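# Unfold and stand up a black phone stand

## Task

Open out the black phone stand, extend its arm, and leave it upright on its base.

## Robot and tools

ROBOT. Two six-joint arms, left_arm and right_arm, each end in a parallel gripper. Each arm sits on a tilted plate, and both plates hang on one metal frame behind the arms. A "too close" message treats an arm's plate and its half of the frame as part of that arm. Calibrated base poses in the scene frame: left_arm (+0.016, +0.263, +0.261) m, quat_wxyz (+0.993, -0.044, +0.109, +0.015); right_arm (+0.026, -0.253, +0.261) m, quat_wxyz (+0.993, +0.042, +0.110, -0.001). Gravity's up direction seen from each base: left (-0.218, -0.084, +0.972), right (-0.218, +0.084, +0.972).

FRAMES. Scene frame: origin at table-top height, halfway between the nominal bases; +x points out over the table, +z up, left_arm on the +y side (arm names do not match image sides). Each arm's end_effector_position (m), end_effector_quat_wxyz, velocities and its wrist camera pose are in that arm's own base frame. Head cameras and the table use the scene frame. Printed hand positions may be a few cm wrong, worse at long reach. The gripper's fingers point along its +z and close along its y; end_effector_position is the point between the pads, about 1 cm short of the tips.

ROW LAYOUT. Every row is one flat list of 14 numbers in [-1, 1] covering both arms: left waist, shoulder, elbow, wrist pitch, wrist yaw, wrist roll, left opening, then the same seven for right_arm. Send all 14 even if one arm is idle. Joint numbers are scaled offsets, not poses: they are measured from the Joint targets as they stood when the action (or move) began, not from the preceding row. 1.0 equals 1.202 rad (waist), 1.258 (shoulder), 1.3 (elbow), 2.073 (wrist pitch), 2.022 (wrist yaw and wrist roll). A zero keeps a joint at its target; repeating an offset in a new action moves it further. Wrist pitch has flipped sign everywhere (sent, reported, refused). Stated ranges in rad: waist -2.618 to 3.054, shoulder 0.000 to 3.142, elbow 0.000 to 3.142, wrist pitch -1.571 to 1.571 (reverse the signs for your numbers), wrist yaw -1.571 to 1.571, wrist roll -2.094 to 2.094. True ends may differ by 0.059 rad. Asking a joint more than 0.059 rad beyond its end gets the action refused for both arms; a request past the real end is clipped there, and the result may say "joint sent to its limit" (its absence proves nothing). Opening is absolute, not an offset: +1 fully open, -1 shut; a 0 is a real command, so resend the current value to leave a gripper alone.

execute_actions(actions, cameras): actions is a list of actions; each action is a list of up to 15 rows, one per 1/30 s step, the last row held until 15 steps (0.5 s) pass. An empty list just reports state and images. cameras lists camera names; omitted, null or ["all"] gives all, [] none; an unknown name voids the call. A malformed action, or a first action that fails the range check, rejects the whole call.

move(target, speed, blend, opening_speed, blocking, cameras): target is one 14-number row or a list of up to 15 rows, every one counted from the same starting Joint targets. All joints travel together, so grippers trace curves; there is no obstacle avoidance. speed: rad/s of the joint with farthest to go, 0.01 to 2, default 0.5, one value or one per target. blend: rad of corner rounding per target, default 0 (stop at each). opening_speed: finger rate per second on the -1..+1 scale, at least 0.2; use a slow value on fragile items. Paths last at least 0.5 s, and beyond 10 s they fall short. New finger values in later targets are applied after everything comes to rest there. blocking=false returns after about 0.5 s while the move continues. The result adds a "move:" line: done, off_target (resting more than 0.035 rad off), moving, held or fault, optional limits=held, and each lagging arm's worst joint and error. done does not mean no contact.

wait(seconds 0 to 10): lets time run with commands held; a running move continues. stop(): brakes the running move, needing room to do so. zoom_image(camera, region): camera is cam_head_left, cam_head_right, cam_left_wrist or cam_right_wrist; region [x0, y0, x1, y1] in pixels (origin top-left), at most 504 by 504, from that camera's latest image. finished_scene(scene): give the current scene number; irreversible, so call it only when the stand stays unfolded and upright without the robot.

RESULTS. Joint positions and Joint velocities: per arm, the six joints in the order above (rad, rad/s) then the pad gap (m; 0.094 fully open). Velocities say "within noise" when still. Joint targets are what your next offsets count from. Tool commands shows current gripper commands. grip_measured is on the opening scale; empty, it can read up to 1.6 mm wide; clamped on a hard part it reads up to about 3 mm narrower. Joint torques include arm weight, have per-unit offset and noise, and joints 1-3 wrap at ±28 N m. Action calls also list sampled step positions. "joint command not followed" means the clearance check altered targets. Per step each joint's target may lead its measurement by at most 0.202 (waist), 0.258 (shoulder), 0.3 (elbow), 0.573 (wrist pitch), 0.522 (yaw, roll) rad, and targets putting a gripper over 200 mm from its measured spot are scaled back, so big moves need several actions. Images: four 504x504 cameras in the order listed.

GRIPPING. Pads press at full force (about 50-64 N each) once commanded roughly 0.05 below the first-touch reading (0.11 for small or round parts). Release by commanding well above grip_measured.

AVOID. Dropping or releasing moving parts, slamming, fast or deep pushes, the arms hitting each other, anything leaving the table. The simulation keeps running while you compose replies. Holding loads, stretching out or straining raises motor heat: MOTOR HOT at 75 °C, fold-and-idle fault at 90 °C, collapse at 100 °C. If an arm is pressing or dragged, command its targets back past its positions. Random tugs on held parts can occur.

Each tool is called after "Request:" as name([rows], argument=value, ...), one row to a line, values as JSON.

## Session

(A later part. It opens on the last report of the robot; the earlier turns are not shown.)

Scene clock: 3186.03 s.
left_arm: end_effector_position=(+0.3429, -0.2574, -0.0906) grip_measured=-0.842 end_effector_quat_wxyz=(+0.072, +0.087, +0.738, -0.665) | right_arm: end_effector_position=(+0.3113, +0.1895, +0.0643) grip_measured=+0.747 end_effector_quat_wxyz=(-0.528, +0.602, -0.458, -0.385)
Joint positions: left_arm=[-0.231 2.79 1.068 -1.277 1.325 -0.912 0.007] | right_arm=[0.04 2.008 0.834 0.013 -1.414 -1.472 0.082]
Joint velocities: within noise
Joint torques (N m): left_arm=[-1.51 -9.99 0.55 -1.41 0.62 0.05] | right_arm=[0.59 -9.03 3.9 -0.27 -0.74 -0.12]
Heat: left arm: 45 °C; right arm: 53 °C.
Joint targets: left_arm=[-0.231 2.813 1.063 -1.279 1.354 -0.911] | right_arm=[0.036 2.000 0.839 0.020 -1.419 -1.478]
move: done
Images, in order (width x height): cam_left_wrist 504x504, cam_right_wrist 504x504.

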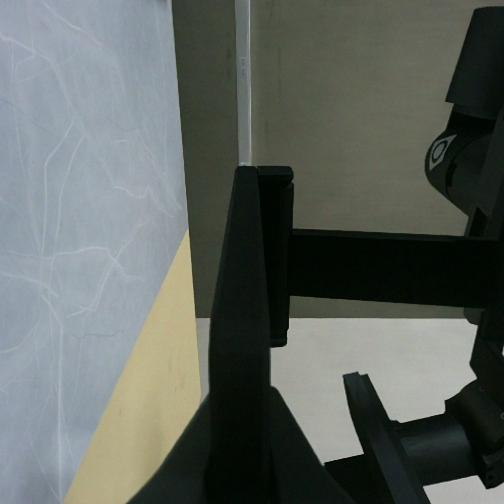

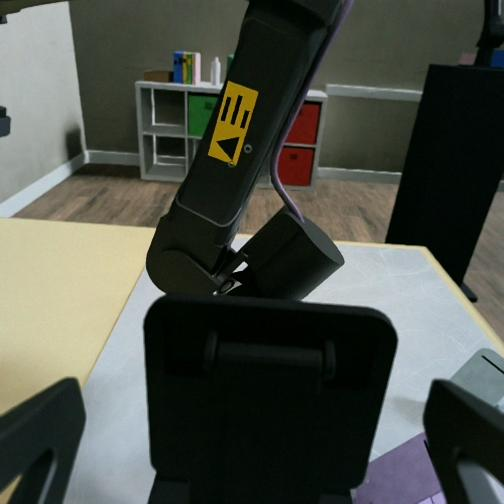

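Request:
move([
  [0,0,0,0,0,0,-0.95,0.02,-0.2006,-0.0192,0.0555,0.0094,0.0616,0.75],
  [0,0,0,0,0,0,-0.95,0.3174,-0.4396,0.2138,0.3816,0.4911,0.5539,0.75],
], speed=0.7, cameras=["cam_right_wrist"])

Request:
move(target=[0,0,0,0,0,0,-0.95,0.3706,0.3871,0.4170,0.2566,0.3719,0.6152,-0.3], speed=0.7, opening_speed=1)

Scene clock: 3267.73 s.
left_arm: end_effector_position=(+0.3428, -0.2574, -0.0905) grip_measured=-0.842 end_effector_quat_wxyz=(+0.072, +0.087, +0.738, -0.665) | right_arm: end_effector_position=(+0.2774, +0.2016, +0.1351) grip_measured=+0.747 end_effector_quat_wxyz=(+0.194, -0.400, +0.871, +0.212)
Joint positions: left_arm=[-0.231 2.79 1.068 -1.277 1.326 -0.912 0.007] | right_arm=[0.409 1.466 1.095 0.792 -0.427 -0.362 0.082]
Joint velocities: within noise
Joint torques (N m): left_arm=[-1.59 -9.87 0.51 -1.3 0.58 0.07] | right_arm=[1.58 -7.87 9.22 -0.37 -0.4 0.02]
Heat: left arm: 44 °C; right arm: 51 °C.
Joint targets: left_arm=[-0.231 2.813 1.063 -1.279 1.354 -0.911] | right_arm=[0.417 1.447 1.117 0.811 -0.426 -0.358]
move: done
Images, in order (width x height): cam_right_wrist 504x504.

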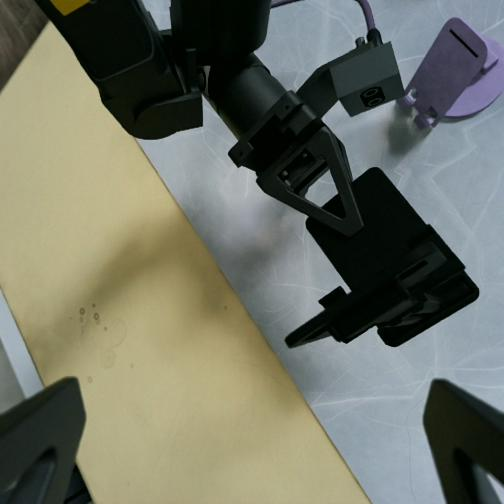

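Scene clock: 3270.37 s.
left_arm: end_effector_position=(+0.3427, -0.2574, -0.0905) grip_measured=-0.842 end_effector_quat_wxyz=(+0.072, +0.087, +0.738, -0.665) | right_arm: end_effector_position=(+0.2713, +0.2311, +0.1194) grip_measured=-0.297 end_effector_quat_wxyz=(+0.108, +0.009, +0.988, -0.110)
Joint positions: left_arm=[-0.231 2.79 1.068 -1.277 1.326 -0.912 0.007] | right_arm=[0.855 1.908 1.634 1.326 0.309 0.877 0.033]
Joint velocities: within noise
Joint torques (N m): left_arm=[-1.63 -9.78 0.49 -1.34 0.64 -0.02] | right_arm=[2.45 -7.27 8.92 0.32 0.28 0.09]
Heat: left arm: 43 °C; right arm: 51 °C.
Joint targets: left_arm=[-0.231 2.813 1.063 -1.279 1.354 -0.911] | right_arm=[0.863 1.934 1.660 1.343 0.326 0.886]
move: done

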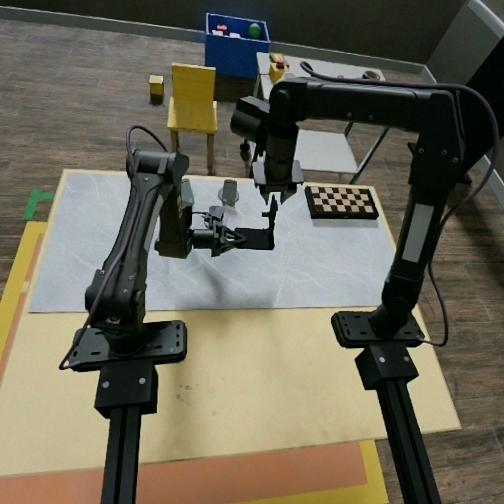

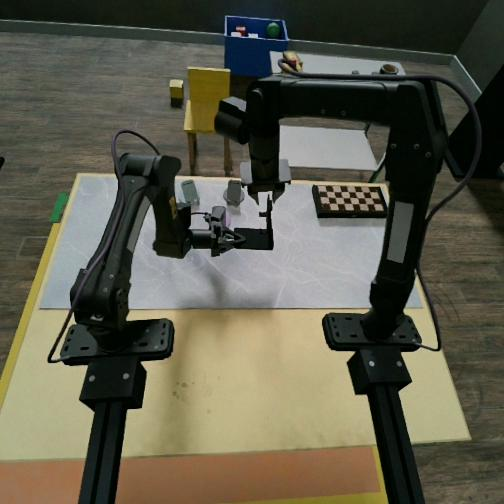

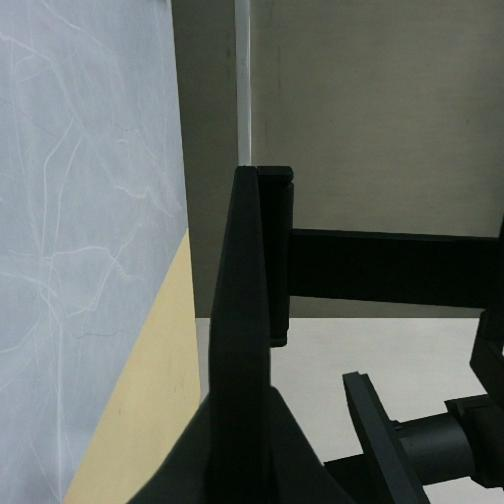

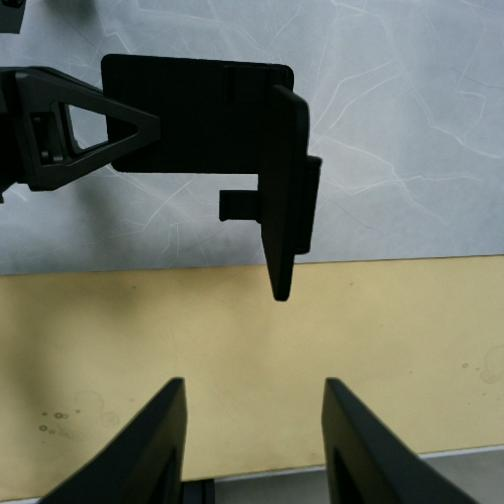

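Request:
zoom_image(camera="cam_right_wrist", region=[200, 60, 360, 320])

Scaled by 1.938 from the camera's 504x504 image, which has a finer 720x720 frame.

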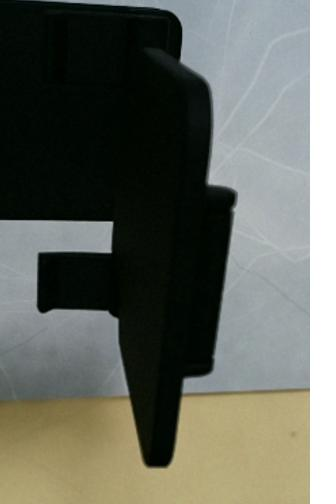

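Request:
move(target=[0,0,0,0,0,0,-0.95,-0.0632,-0.031,-0.1408,-0.0854,-0.0079,-0.0425,-0.4], speed=0.4, cameras=["cam_right_wrist"])

Request:
zoom_image(camera="cam_right_wrist", region=[150, 100, 400, 420])

Scene clock: 3306.50 s.
left_arm: end_effector_position=(+0.3427, -0.2574, -0.0905) grip_measured=-0.842 end_effector_quat_wxyz=(+0.072, +0.087, +0.738, -0.665) | right_arm: end_effector_position=(+0.2832, +0.2106, +0.0838) grip_measured=-0.397 end_effector_quat_wxyz=(+0.101, +0.005, +0.988, -0.117)
Joint positions: left_arm=[-0.231 2.79 1.068 -1.277 1.326 -0.912 0.007] | right_arm=[0.791 1.908 1.492 1.183 0.309 0.806 0.028]
Joint velocities: within noise
Joint torques (N m): left_arm=[-1.65 -9.69 0.44 -1.34 0.65 0.04] | right_arm=[1.58 -9.99 5.18 -0.02 0.05 -0.1]
Heat: left arm: 43 °C; right arm: 46 °C.
Joint targets: left_arm=[-0.231 2.813 1.063 -1.279 1.354 -0.911] | right_arm=[0.787 1.895 1.476 1.166 0.310 0.800]
move: done
Images, in order (width x height): cam_right_wrist 504x504.

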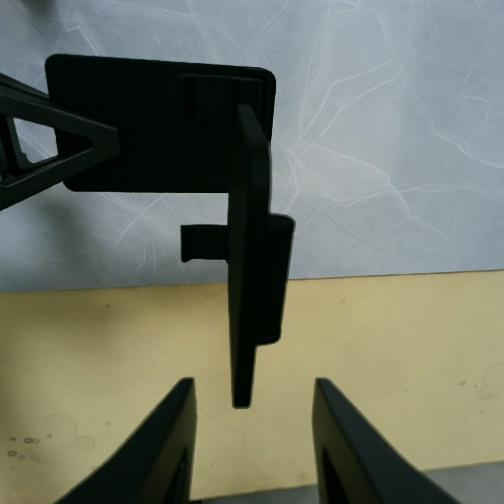

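Scaled by 1.575 from the camera's 504x504 image, which has a finer 720x720 frame.

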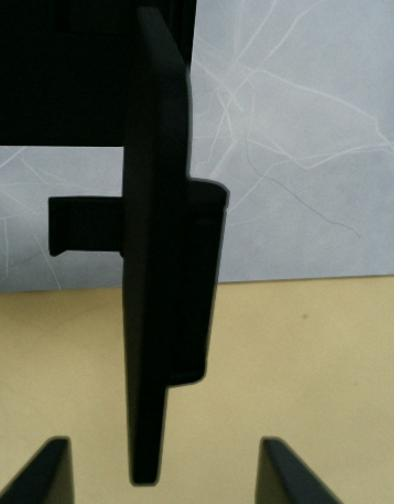

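Request:
move(target=[0,0,0,0,0,0,-0.95,-0.0258,-0.0318,-0.0954,-0.0801,-0.0247,-0.0188,-0.4], speed=0.15, cameras=["cam_right_wrist"])

Request:
zoom_image(camera="cam_right_wrist", region=[150, 180, 400, 500])

Scene clock: 3331.13 s.
left_arm: end_effector_position=(+0.3427, -0.2574, -0.0905) grip_measured=-0.842 end_effector_quat_wxyz=(+0.072, +0.087, +0.738, -0.665) | right_arm: end_effector_position=(+0.2874, +0.2117, +0.0593) grip_measured=-0.397 end_effector_quat_wxyz=(+0.106, +0.005, +0.991, -0.081)
Joint positions: left_arm=[-0.231 2.79 1.068 -1.277 1.326 -0.912 0.007] | right_arm=[0.763 1.886 1.371 1.016 0.264 0.768 0.028]
Joint velocities: within noise
Joint torques (N m): left_arm=[-1.48 -9.7 0.58 -1.34 0.63 0.03] | right_arm=[1.36 -11.19 4.94 -0.15 0.01 -0.1]
Heat: left arm: 43 °C; right arm: 48 °C.
Joint targets: left_arm=[-0.231 2.813 1.063 -1.279 1.354 -0.911] | right_arm=[0.756 1.855 1.353 1.000 0.260 0.761]
move: done
Images, in order (width x height): cam_right_wrist 504x504.

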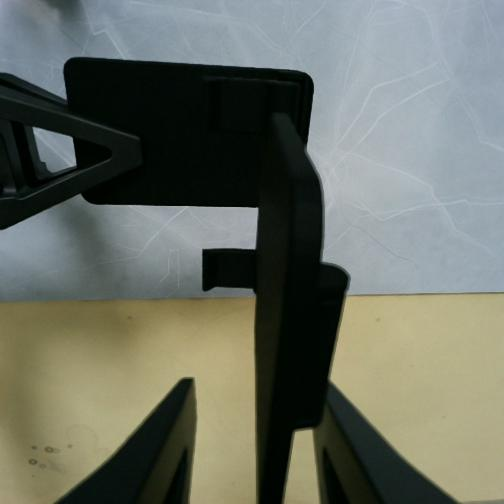

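Scaled by 1.575 from the camera's 504x504 image, which has a finer 720x720 frame.

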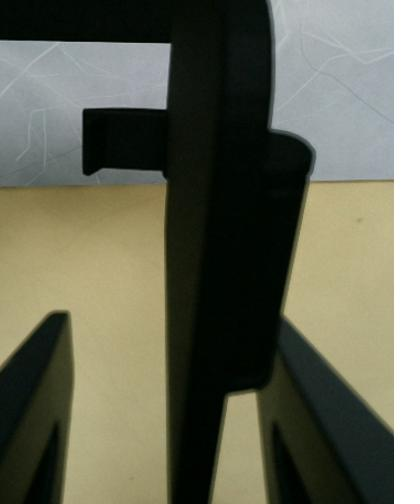

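Request:
move(target=[0,0,0,0,0,0,-0.95,0,0,0,0,0,0,-0.97], opening_speed=0.5, cameras=["cam_right_wrist"])

Request:
zoom_image(camera="cam_right_wrist", region=[150, 180, 400, 500])

Scene clock: 3340.63 s.
left_arm: end_effector_position=(+0.3430, -0.2568, -0.0905) grip_measured=-0.842 end_effector_quat_wxyz=(+0.070, +0.084, +0.738, -0.666) | right_arm: end_effector_position=(+0.2877, +0.2101, +0.0605) grip_measured=-0.935 end_effector_quat_wxyz=(+0.104, +0.008, +0.991, -0.080)
Joint positions: left_arm=[-0.23 2.79 1.068 -1.276 1.327 -0.919 0.007] | right_arm=[0.757 1.881 1.371 1.02 0.26 0.768 0.003]
Joint velocities: within noise
Joint torques (N m): left_arm=[-1.58 -9.78 0.54 -1.36 0.59 0.06] | right_arm=[1.77 -10.81 4.82 -0.16 0.05 -0.11]
Heat: left arm: 43 °C; right arm: 48 °C.
Joint targets: left_arm=[-0.231 2.813 1.063 -1.279 1.354 -0.911] | right_arm=[0.756 1.855 1.353 1.000 0.260 0.762]
move: done
Images, in order (width x height): cam_right_wrist 504x504.

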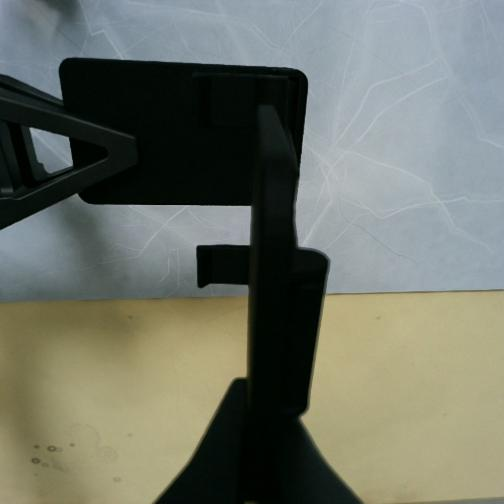

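Scaled by 1.575 from the camera's 504x504 image, which has a finer 720x720 frame.

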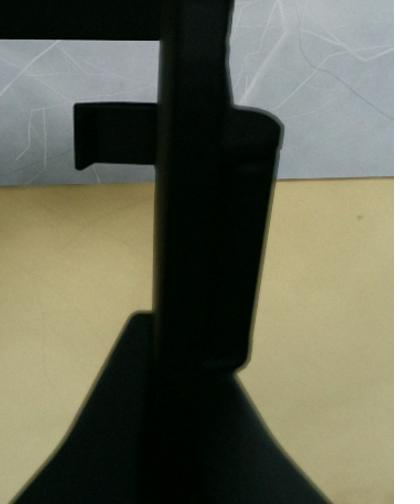

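Request:
move(target=[0,0,0,0,0,0,-0.95,-0.0882,-0.1208,-0.1485,-0.1037,-0.1098,-0.0623,-0.97], speed=0.15)

Scene clock: 3391.37 s.
left_arm: end_effector_position=(+0.3446, -0.2567, -0.0913) grip_measured=-0.842 end_effector_quat_wxyz=(+0.073, +0.082, +0.740, -0.664) | right_arm: end_effector_position=(+0.2883, +0.2069, +0.0586) grip_measured=-0.937 end_effector_quat_wxyz=(+0.107, -0.005, +0.994, +0.034)
Joint positions: left_arm=[-0.23 2.79 1.068 -1.276 1.317 -0.917 0.007] | right_arm=[0.658 1.734 1.179 0.804 0.076 0.64 0.003]
Joint velocities: within noise
Joint torques (N m): left_arm=[-1.81 -9.68 0.5 -1.37 0.71 0.09] | right_arm=[0.88 -10.33 4.82 -0.45 -0.55 -0.08]
Heat: left arm: 43 °C; right arm: 54 °C.
Joint targets: left_arm=[-0.231 2.813 1.063 -1.279 1.354 -0.911] | right_arm=[0.650 1.703 1.160 0.785 0.038 0.636]
move: off_target (left_arm, right_arm); left_arm: the wrist yaw is farthest, 0.037 rad from its target; right_arm: the wrist yaw is farthest, 0.038 rad from its target

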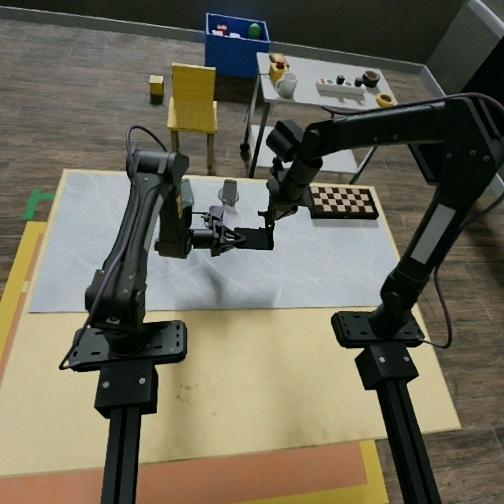

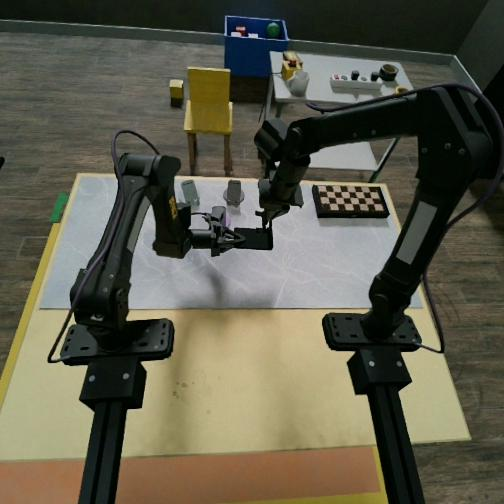

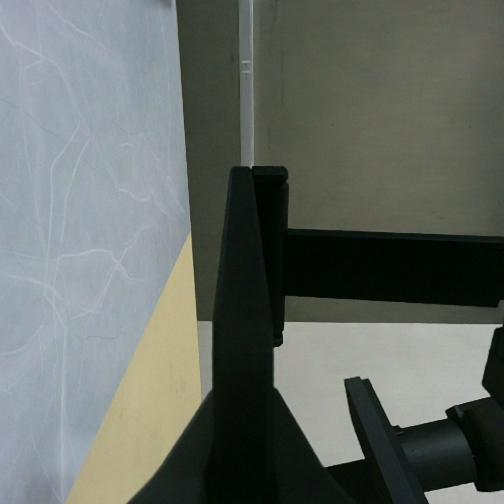

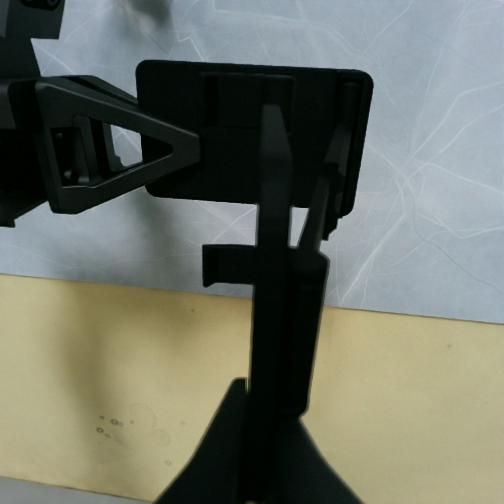

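Request:
move([
  [0,0,0,0,0,0,-0.95,-0.1073,-0.0819,-0.1262,-0.0926,-0.1301,-0.0564,-0.97],
  [0,0,0,0,0,0,-0.95,-0.2221,-0.1073,-0.2277,-0.178,-0.2735,-0.1034,-0.97],
], speed=0.2, blend=0.02, cameras=["cam_left_wrist","cam_right_wrist"])

Scene clock: 3399.43 s.
left_arm: end_effector_position=(+0.3444, -0.2563, -0.0941) grip_measured=-0.842 end_effector_quat_wxyz=(+0.070, +0.076, +0.742, -0.662) | right_arm: end_effector_position=(+0.2897, +0.2075, +0.0594) grip_measured=-0.937 end_effector_quat_wxyz=(+0.101, -0.032, +0.951, +0.290)
Joint positions: left_arm=[-0.23 2.793 1.068 -1.265 1.311 -0.917 0.007] | right_arm=[0.392 1.595 0.883 0.427 -0.466 0.429 0.003]
Joint velocities: within noise
Joint torques (N m): left_arm=[-1.65 -10.04 0.64 -1.46 0.79 0.06] | right_arm=[0.34 -9.03 4.59 -0.68 -0.98 -0.08]
Heat: left arm: 43 °C; right arm: 52 °C.
Joint targets: left_arm=[-0.231 2.813 1.063 -1.279 1.354 -0.911] | right_arm=[0.383 1.568 0.864 0.416 -0.515 0.427]
move: off_target (left_arm, right_arm); left_arm: the wrist yaw is farthest, 0.043 rad from its target; right_arm: the wrist yaw is farthest, 0.049 rad from its target
Images, in order (width x height): cam_left_wrist 504x504, cam_right_wrist 504x504.

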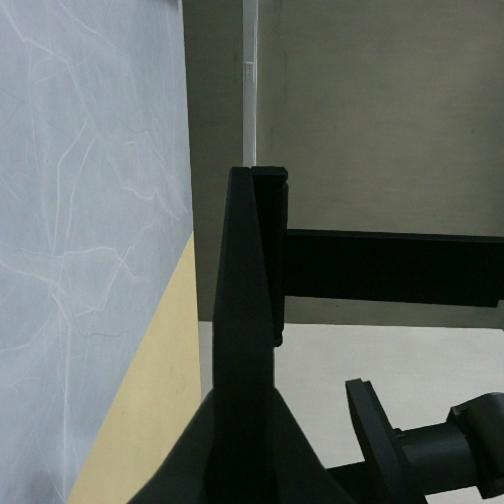

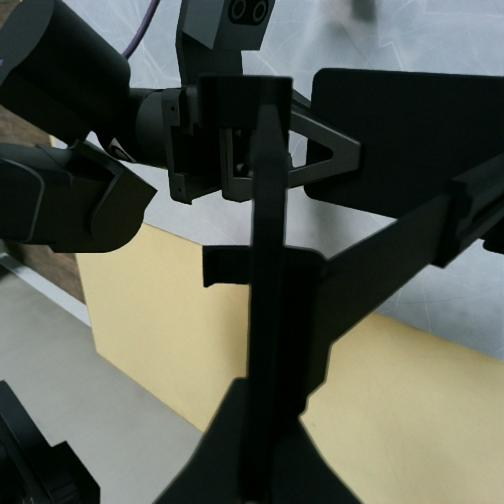

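Request:
move([
  [0,0,0,0,0,0,-0.95,-0.1057,0.0572,-0.0746,-0.0854,-0.1484,-0.0361,-0.97],
  [0,0,0,0,0,0,-0.95,-0.1622,0.1224,-0.1069,-0.1476,-0.2458,-0.0509,-0.97],
], speed=0.15, blend=0.02, cameras=["cam_left_wrist","cam_right_wrist"])

Scene clock: 3410.87 s.
left_arm: end_effector_position=(+0.3441, -0.2572, -0.0948) grip_measured=-0.842 end_effector_quat_wxyz=(+0.069, +0.074, +0.743, -0.661) | right_arm: end_effector_position=(+0.2899, +0.2072, +0.0619) grip_measured=-0.937 end_effector_quat_wxyz=(+0.092, -0.055, +0.867, +0.487)
Joint positions: left_arm=[-0.232 2.793 1.068 -1.261 1.308 -0.918 0.007] | right_arm=[0.197 1.698 0.741 0.126 -0.956 0.328 0.003]
Joint velocities: within noise
Joint torques (N m): left_arm=[-1.51 -9.92 0.46 -1.49 0.8 0.08] | right_arm=[0.21 -5.41 3.66 -0.7 -1.26 -0.08]
Heat: left arm: 45 °C; right arm: 51 °C.
Joint targets: left_arm=[-0.231 2.813 1.063 -1.279 1.354 -0.911] | right_arm=[0.188 1.722 0.724 0.110 -1.012 0.324]
move: off_target (left_arm, right_arm); left_arm: the wrist yaw is farthest, 0.046 rad from its target; right_arm: the wrist yaw is farthest, 0.056 rad from its target
Images, in order (width x height): cam_left_wrist 504x504, cam_right_wrist 504x504.

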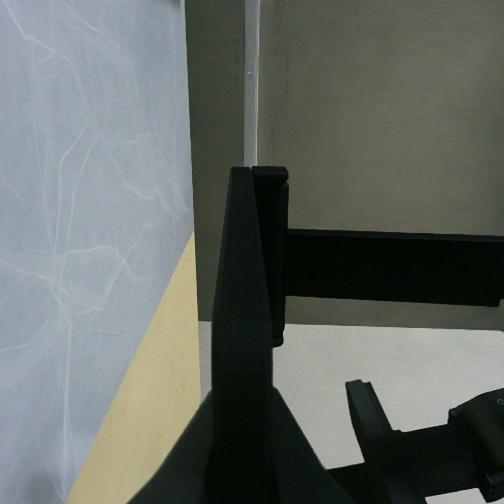

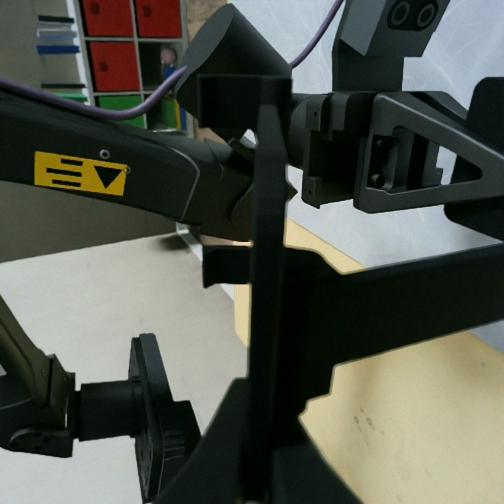

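Request:
zoom_image(camera="cam_left_wrist", region=[240, 150, 504, 400])

Request:
zoom_image(camera="cam_right_wrist", region=[190, 60, 504, 430])

Scaled by 1.909 from the camera's 504x504 image, which has a finer 720x720 frame.

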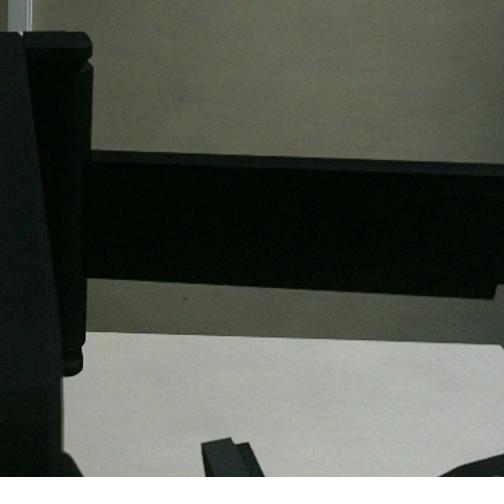

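Scaled by 1.362 from the camera's 504x504 image, which has a finer 720x720 frame.

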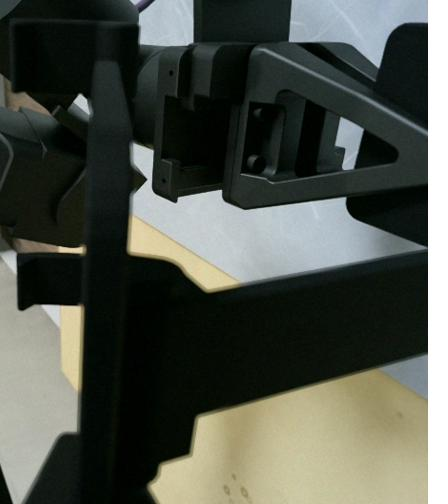

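Request:
move(target=[0,0,0,0,0,0,-0.95,-0.0599,0.0397,0.0185,0.0362,-0.0361,-0.0534,-0.97], speed=0.1, cameras=["cam_left_wrist","cam_right_wrist"])

Request:
zoom_image(camera="cam_left_wrist", region=[240, 150, 504, 400])

Request:
zoom_image(camera="cam_right_wrist", region=[190, 60, 504, 430])

Scene clock: 3441.37 s.
left_arm: end_effector_position=(+0.3453, -0.2585, -0.0961) grip_measured=-0.842 end_effector_quat_wxyz=(+0.074, +0.074, +0.746, -0.658) | right_arm: end_effector_position=(+0.2895, +0.1957, +0.0585) grip_measured=-0.938 end_effector_quat_wxyz=(+0.092, -0.067, +0.851, +0.514)
Joint positions: left_arm=[-0.236 2.793 1.068 -1.26 1.293 -0.911 0.007] | right_arm=[0.133 1.746 0.741 0.145 -1.048 0.221 0.003]
Joint velocities: within noise
Joint torques (N m): left_arm=[-1.02 -9.95 0.51 -1.49 1 -0.02] | right_arm=[-0.55 -5.42 5.2 -0.05 -1.04 -0.09]
Heat: left arm: 47 °C; right arm: 47 °C.
Joint targets: left_arm=[-0.231 2.813 1.063 -1.279 1.354 -0.911] | right_arm=[0.116 1.772 0.748 0.185 -1.085 0.216]
move: off_target (left_arm, right_arm); left_arm: the wrist yaw is farthest, 0.061 rad from its target; right_arm: the wrist pitch is farthest, 0.040 rad from its target
Images, in order (width x height): cam_left_wrist 504x504, cam_right_wrist 504x504.

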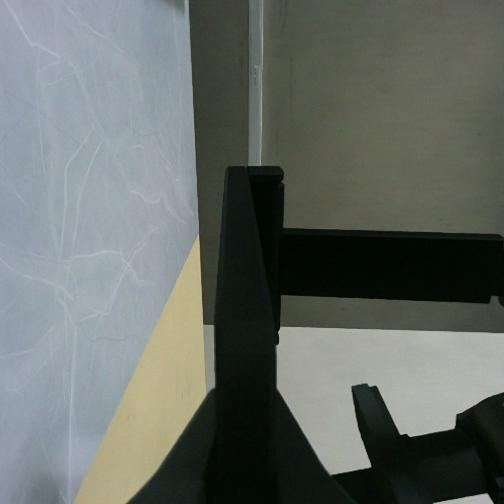

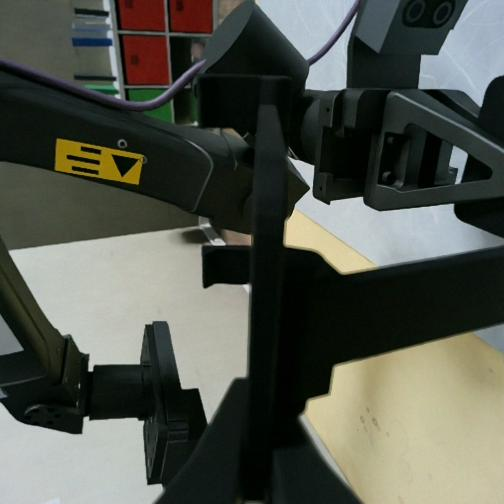

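Scaled by 1.909 from the camera's 504x504 image, which has a finer 720x720 frame.

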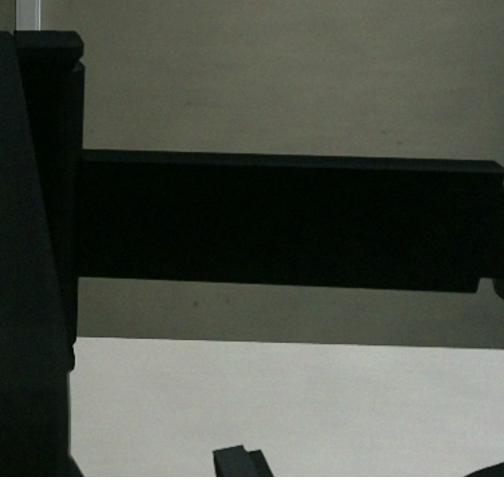

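Scaled by 1.362 from the camera's 504x504 image, which has a finer 720x720 frame.

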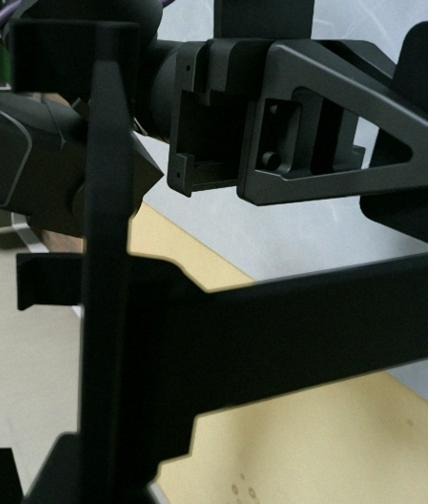

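Request:
move(target=[0,0,0,0,0,0,-0.95,-0.0582,0.0461,0.0185,0.0371,-0.046,-0.0638,-0.97], speed=0.1, cameras=["cam_left_wrist","cam_right_wrist"])

Request:
zoom_image(camera="cam_left_wrist", region=[240, 150, 504, 400])

Request:
zoom_image(camera="cam_right_wrist", region=[190, 60, 504, 430])

Scene clock: 3459.03 s.
left_arm: end_effector_position=(+0.3459, -0.2583, -0.0968) grip_measured=-0.842 end_effector_quat_wxyz=(+0.075, +0.072, +0.747, -0.657) | right_arm: end_effector_position=(+0.2891, +0.1828, +0.0584) grip_measured=-0.938 end_effector_quat_wxyz=(+0.088, -0.073, +0.831, +0.545)
Joint positions: left_arm=[-0.236 2.793 1.068 -1.257 1.288 -0.908 0.007] | right_arm=[0.065 1.802 0.763 0.22 -1.148 0.092 0.003]
Joint velocities: within noise
Joint torques (N m): left_arm=[-1.21 -9.81 0.46 -1.58 0.99 -0.04] | right_arm=[-0.7 -5.35 5.2 0.14 -1.01 -0.04]
Heat: left arm: 47 °C; right arm: 46 °C.
Joint targets: left_arm=[-0.231 2.813 1.063 -1.279 1.354 -0.911] | right_arm=[0.046 1.830 0.772 0.262 -1.178 0.087]
move: off_target (left_arm, right_arm); left_arm: the wrist yaw is farthest, 0.066 rad from its target; right_arm: the wrist pitch is farthest, 0.042 rad from its target
Images, in order (width x height): cam_left_wrist 504x504, cam_right_wrist 504x504.

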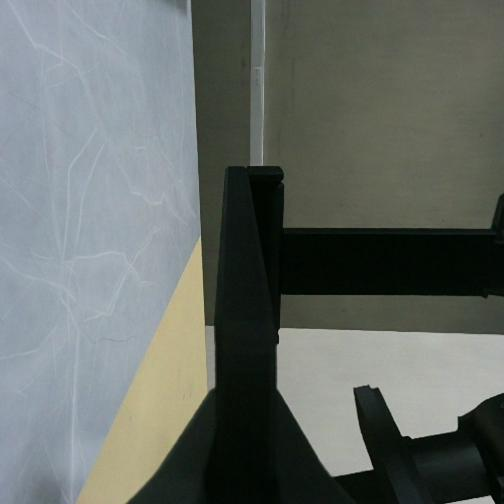

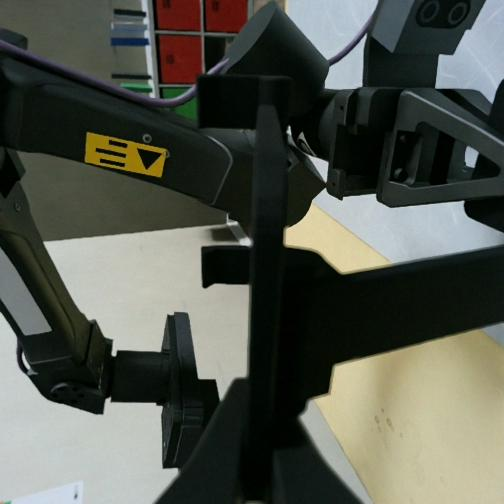

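Scaled by 1.909 from the camera's 504x504 image, which has a finer 720x720 frame.

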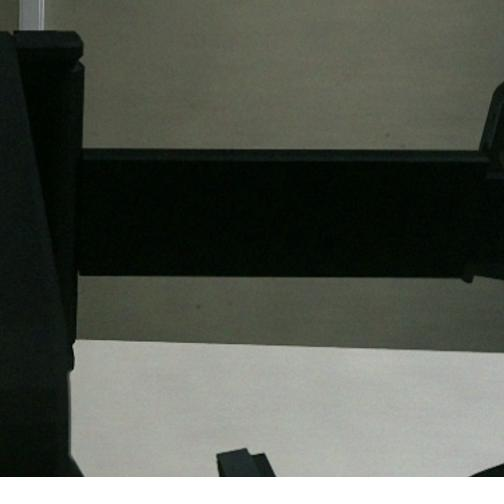

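Scaled by 1.362 from the camera's 504x504 image, which has a finer 720x720 frame.

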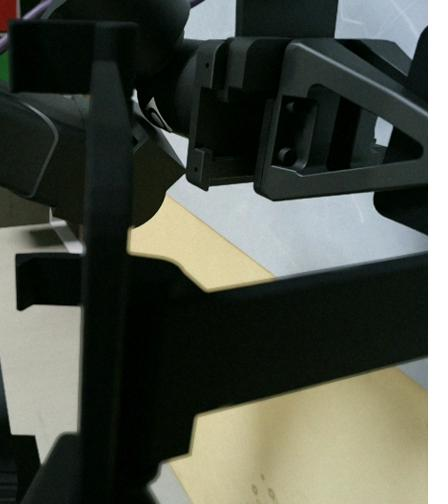

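Request:
move([
  [-0.004,0,0,0.005,-0.0242,0,-0.95,0.01,-0.003,0,-0.013,0.0074,0.002,-0.97],
  [-0.004,0,0,0.005,-0.0242,0,-0.45,0.01,-0.003,0,-0.013,0.0074,0.002,-0.97],
], speed=0.1, opening_speed=0.5, cameras=["cam_left_wrist","cam_right_wrist"])

Request:
zoom_image(camera="cam_left_wrist", region=[150, 150, 504, 504])

Scene clock: 3485.40 s.
left_arm: end_effector_position=(+0.3450, -0.2600, -0.0964) grip_measured=-0.452 end_effector_quat_wxyz=(+0.074, +0.074, +0.746, -0.657) | right_arm: end_effector_position=(+0.2897, +0.1816, +0.0573) grip_measured=-0.938 end_effector_quat_wxyz=(+0.088, -0.070, +0.833, +0.542)
Joint positions: left_arm=[-0.241 2.793 1.068 -1.261 1.288 -0.911 0.026] | right_arm=[0.063 1.802 0.764 0.222 -1.141 0.094 0.003]
Joint velocities: within noise
Joint torques (N m): left_arm=[-1.1 -9.92 0.61 -1.42 0.49 0.06] | right_arm=[0.31 -5.65 4.85 -0.13 -0.91 -0.09]
Heat: left arm: 48 °C; right arm: 44 °C.
Joint targets: left_arm=[-0.236 2.813 1.063 -1.269 1.305 -0.911] | right_arm=[0.058 1.826 0.772 0.235 -1.163 0.091]
move: done
Images, in order (width x height): cam_left_wrist 504x504, cam_right_wrist 504x504.

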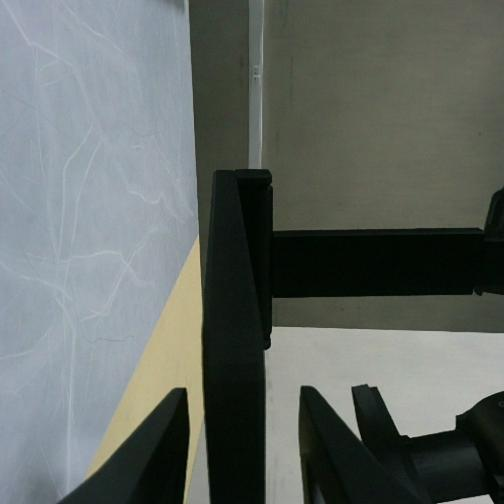

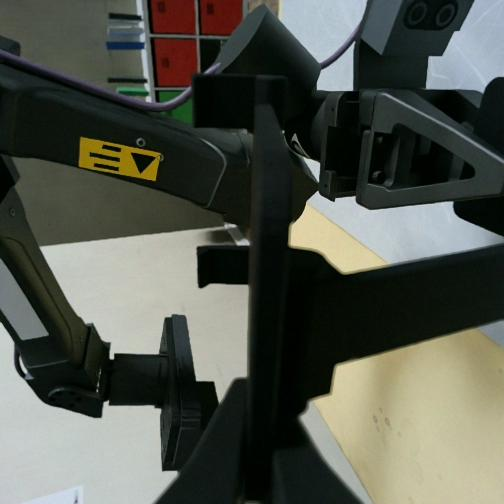

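Scaled by 1.424 from the camera's 504x504 image, which has a finer 720x720 frame.

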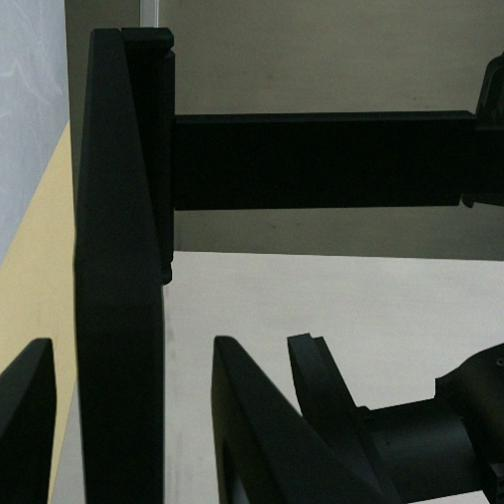

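Request:
move([
  [0.0532,-0.0374,0.0138,0.1018,0.0495,0.0781,-0.45,0,0,0,0,0,0,-0.97],
  [0.099,-0.0779,0.0646,0.2793,0.0692,0.2082,-0.45,0,0,0,0,0,0,-0.97],
], speed=0.25, blend=0.02, cameras=["cam_left_wrist","cam_right_wrist"])

Scene clock: 3496.93 s.
left_arm: end_effector_position=(+0.3517, -0.2204, -0.1002) grip_measured=-0.452 end_effector_quat_wxyz=(+0.050, +0.079, +0.742, -0.664) | right_arm: end_effector_position=(+0.2897, +0.1814, +0.0570) grip_measured=-0.938 end_effector_quat_wxyz=(+0.087, -0.070, +0.833, +0.541)
Joint positions: left_arm=[-0.124 2.741 1.141 -0.707 1.423 -0.502 0.026] | right_arm=[0.063 1.802 0.764 0.223 -1.139 0.095 0.003]
Joint velocities: within noise
Joint torques (N m): left_arm=[-0.88 -14.42 1.69 -0.67 0.68 0.12] | right_arm=[0.24 -5.82 5.01 -0.14 -0.89 -0.08]
Heat: left arm: 48 °C; right arm: 44 °C.
Joint targets: left_arm=[-0.117 2.715 1.147 -0.690 1.445 -0.490] | right_arm=[0.058 1.826 0.772 0.235 -1.163 0.091]
move: done
Images, in order (width x height): cam_left_wrist 504x504, cam_right_wrist 504x504.

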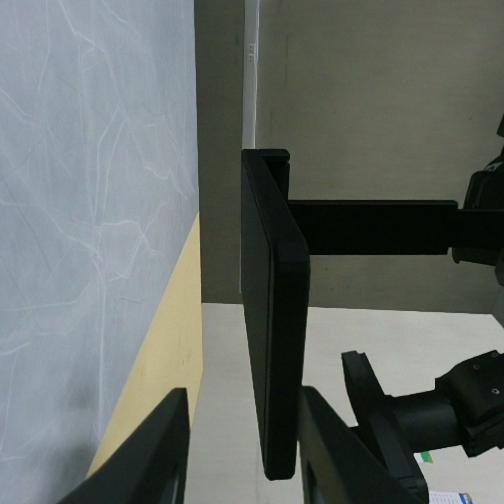

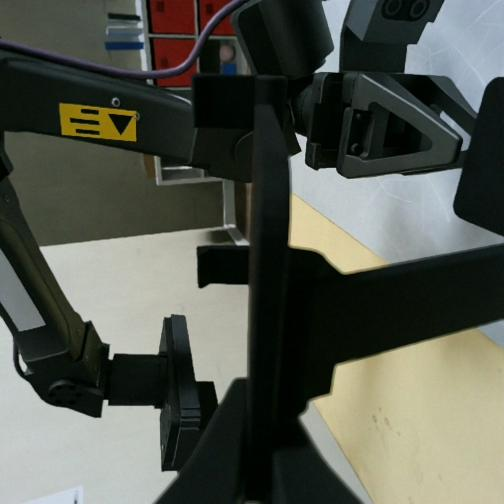

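Request:
move(target=[0,-0.022,0,0,0,0,-0.45,0,0,0,0,0,0,-0.97], speed=0.2, cameras=["cam_left_wrist"])

Scene clock: 3502.57 s.
left_arm: end_effector_position=(+0.3576, -0.2212, -0.0897) grip_measured=-0.452 end_effector_quat_wxyz=(+0.060, +0.088, +0.740, -0.664) | right_arm: end_effector_position=(+0.2897, +0.1814, +0.0570) grip_measured=-0.938 end_effector_quat_wxyz=(+0.087, -0.070, +0.833, +0.541)
Joint positions: left_arm=[-0.124 2.712 1.141 -0.704 1.424 -0.501 0.026] | right_arm=[0.063 1.802 0.764 0.223 -1.139 0.095 0.003]
Joint velocities: within noise
Joint torques (N m): left_arm=[-0.98 -14.52 1.99 -0.74 0.71 0.12] | right_arm=[0.44 -5.68 4.93 -0.12 -0.95 -0.09]
Heat: left arm: 49 °C; right arm: 44 °C.
Joint targets: left_arm=[-0.117 2.687 1.147 -0.690 1.445 -0.490] | right_arm=[0.058 1.826 0.772 0.235 -1.163 0.091]
move: done
Images, in order (width x height): cam_left_wrist 504x504.

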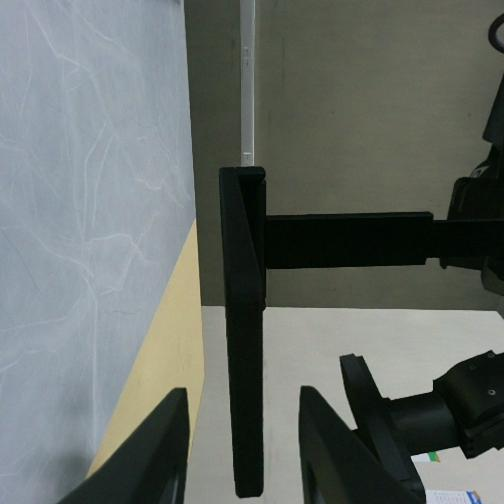

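Request:
move(target=[0.0366,-0.024,0.0177,0.1737,0.0173,0.1459,-0.45,0,0,0,0,0,0,-0.97], speed=0.25, cameras=["cam_left_wrist"])

Scene clock: 3508.50 s.
left_arm: end_effector_position=(+0.3482, -0.2046, -0.0902) grip_measured=-0.452 end_effector_quat_wxyz=(+0.051, +0.084, +0.739, -0.667) | right_arm: end_effector_position=(+0.2897, +0.1814, +0.0570) grip_measured=-0.938 end_effector_quat_wxyz=(+0.087, -0.070, +0.833, +0.541)
Joint positions: left_arm=[-0.08 2.684 1.163 -0.345 1.457 -0.207 0.026] | right_arm=[0.063 1.802 0.764 0.223 -1.139 0.095 0.003]
Joint velocities: within noise
Joint torques (N m): left_arm=[-0.81 -14.86 1.78 -0.29 0.76 0.2] | right_arm=[0.32 -5.75 4.97 -0.11 -0.94 -0.09]
Heat: left arm: 49 °C; right arm: 44 °C.
Joint targets: left_arm=[-0.073 2.657 1.170 -0.330 1.480 -0.195] | right_arm=[0.058 1.826 0.772 0.235 -1.163 0.091]
move: done
Images, in order (width x height): cam_left_wrist 504x504.

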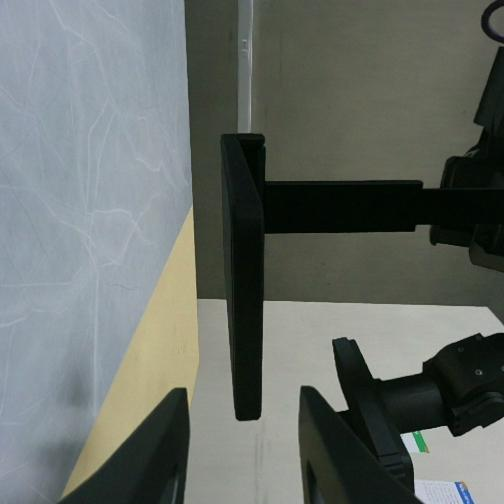

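Request:
move([
  [0.0507,0.01,0.0962,0.3087,0.0089,0.2656,-0.45,0,0,0,0,0,0,-0.97],
  [0.0233,-0.341,-0.1577,0.2195,-0.2522,0.1014,-0.45,0,0,0,0,0,0,-0.97],
], speed=0.4)

Scene clock: 3516.43 s.
left_arm: end_effector_position=(+0.3361, -0.1568, -0.0623) grip_measured=-0.452 end_effector_quat_wxyz=(+0.064, +0.055, +0.882, -0.464) | right_arm: end_effector_position=(+0.2897, +0.1814, +0.0570) grip_measured=-0.938 end_effector_quat_wxyz=(+0.087, -0.070, +0.833, +0.541)
Joint positions: left_arm=[-0.033 2.25 0.975 0.14 0.966 0.011 0.026] | right_arm=[0.063 1.802 0.764 0.223 -1.139 0.095 0.003]
Joint velocities: within noise
Joint torques (N m): left_arm=[-2.07 -13.18 1.5 -0.23 0.57 0.05] | right_arm=[0.29 -5.63 4.96 -0.12 -0.93 -0.06]
Heat: left arm: 50 °C; right arm: 43 °C.
Joint targets: left_arm=[-0.044 2.228 0.965 0.126 0.970 0.010] | right_arm=[0.058 1.826 0.772 0.235 -1.163 0.091]
move: done

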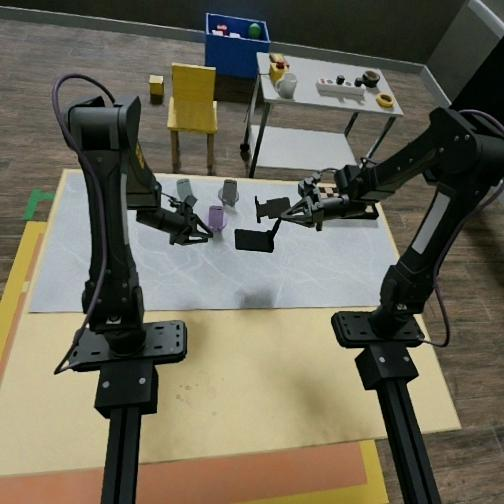

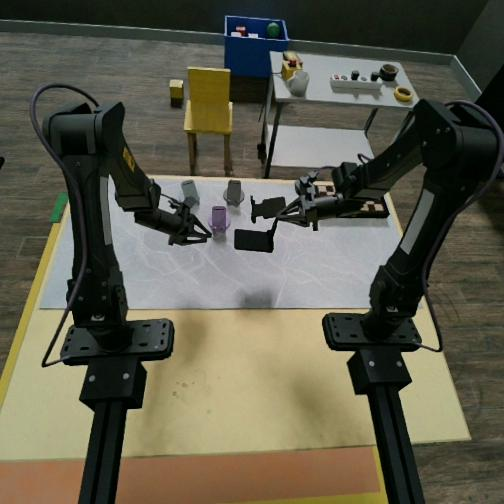

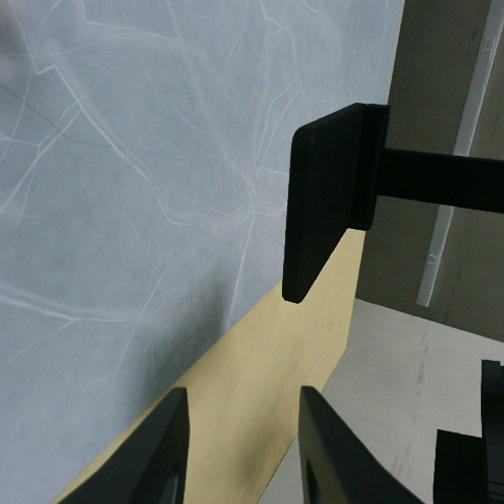

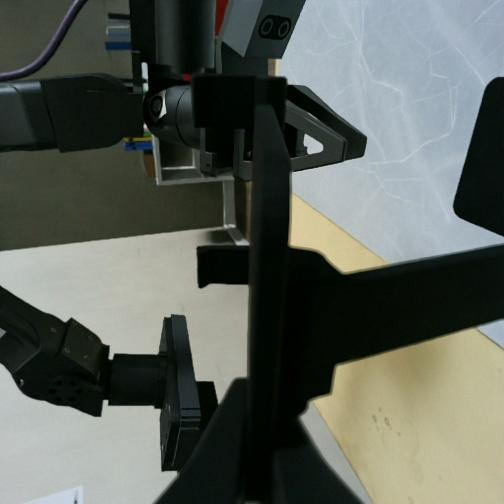

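Request:
zoom_image(camera="cam_head_left", region=[190, 160, 350, 280])

Request:
zoom_image(camera="cam_head_right", region=[190, 160, 350, 280])

Scaled by 3.150 from the camera's 504x504 image, which has a finer 720x720 frame.

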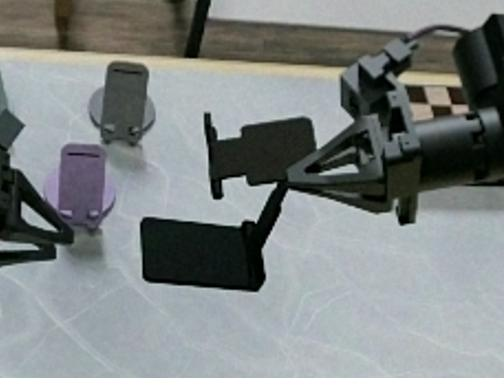

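Scaled by 3.150 from the camera's 504x504 image, which has a finer 720x720 frame.

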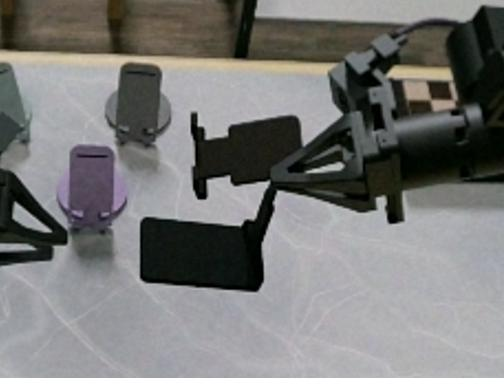

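Request:
zoom_image(camera="cam_left_wrist", region=[260, 80, 420, 320])

Scaled by 2.100 from the camera's 504x504 image, which has a finer 720x720 frame.

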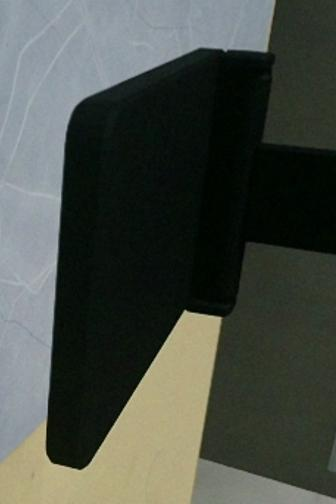

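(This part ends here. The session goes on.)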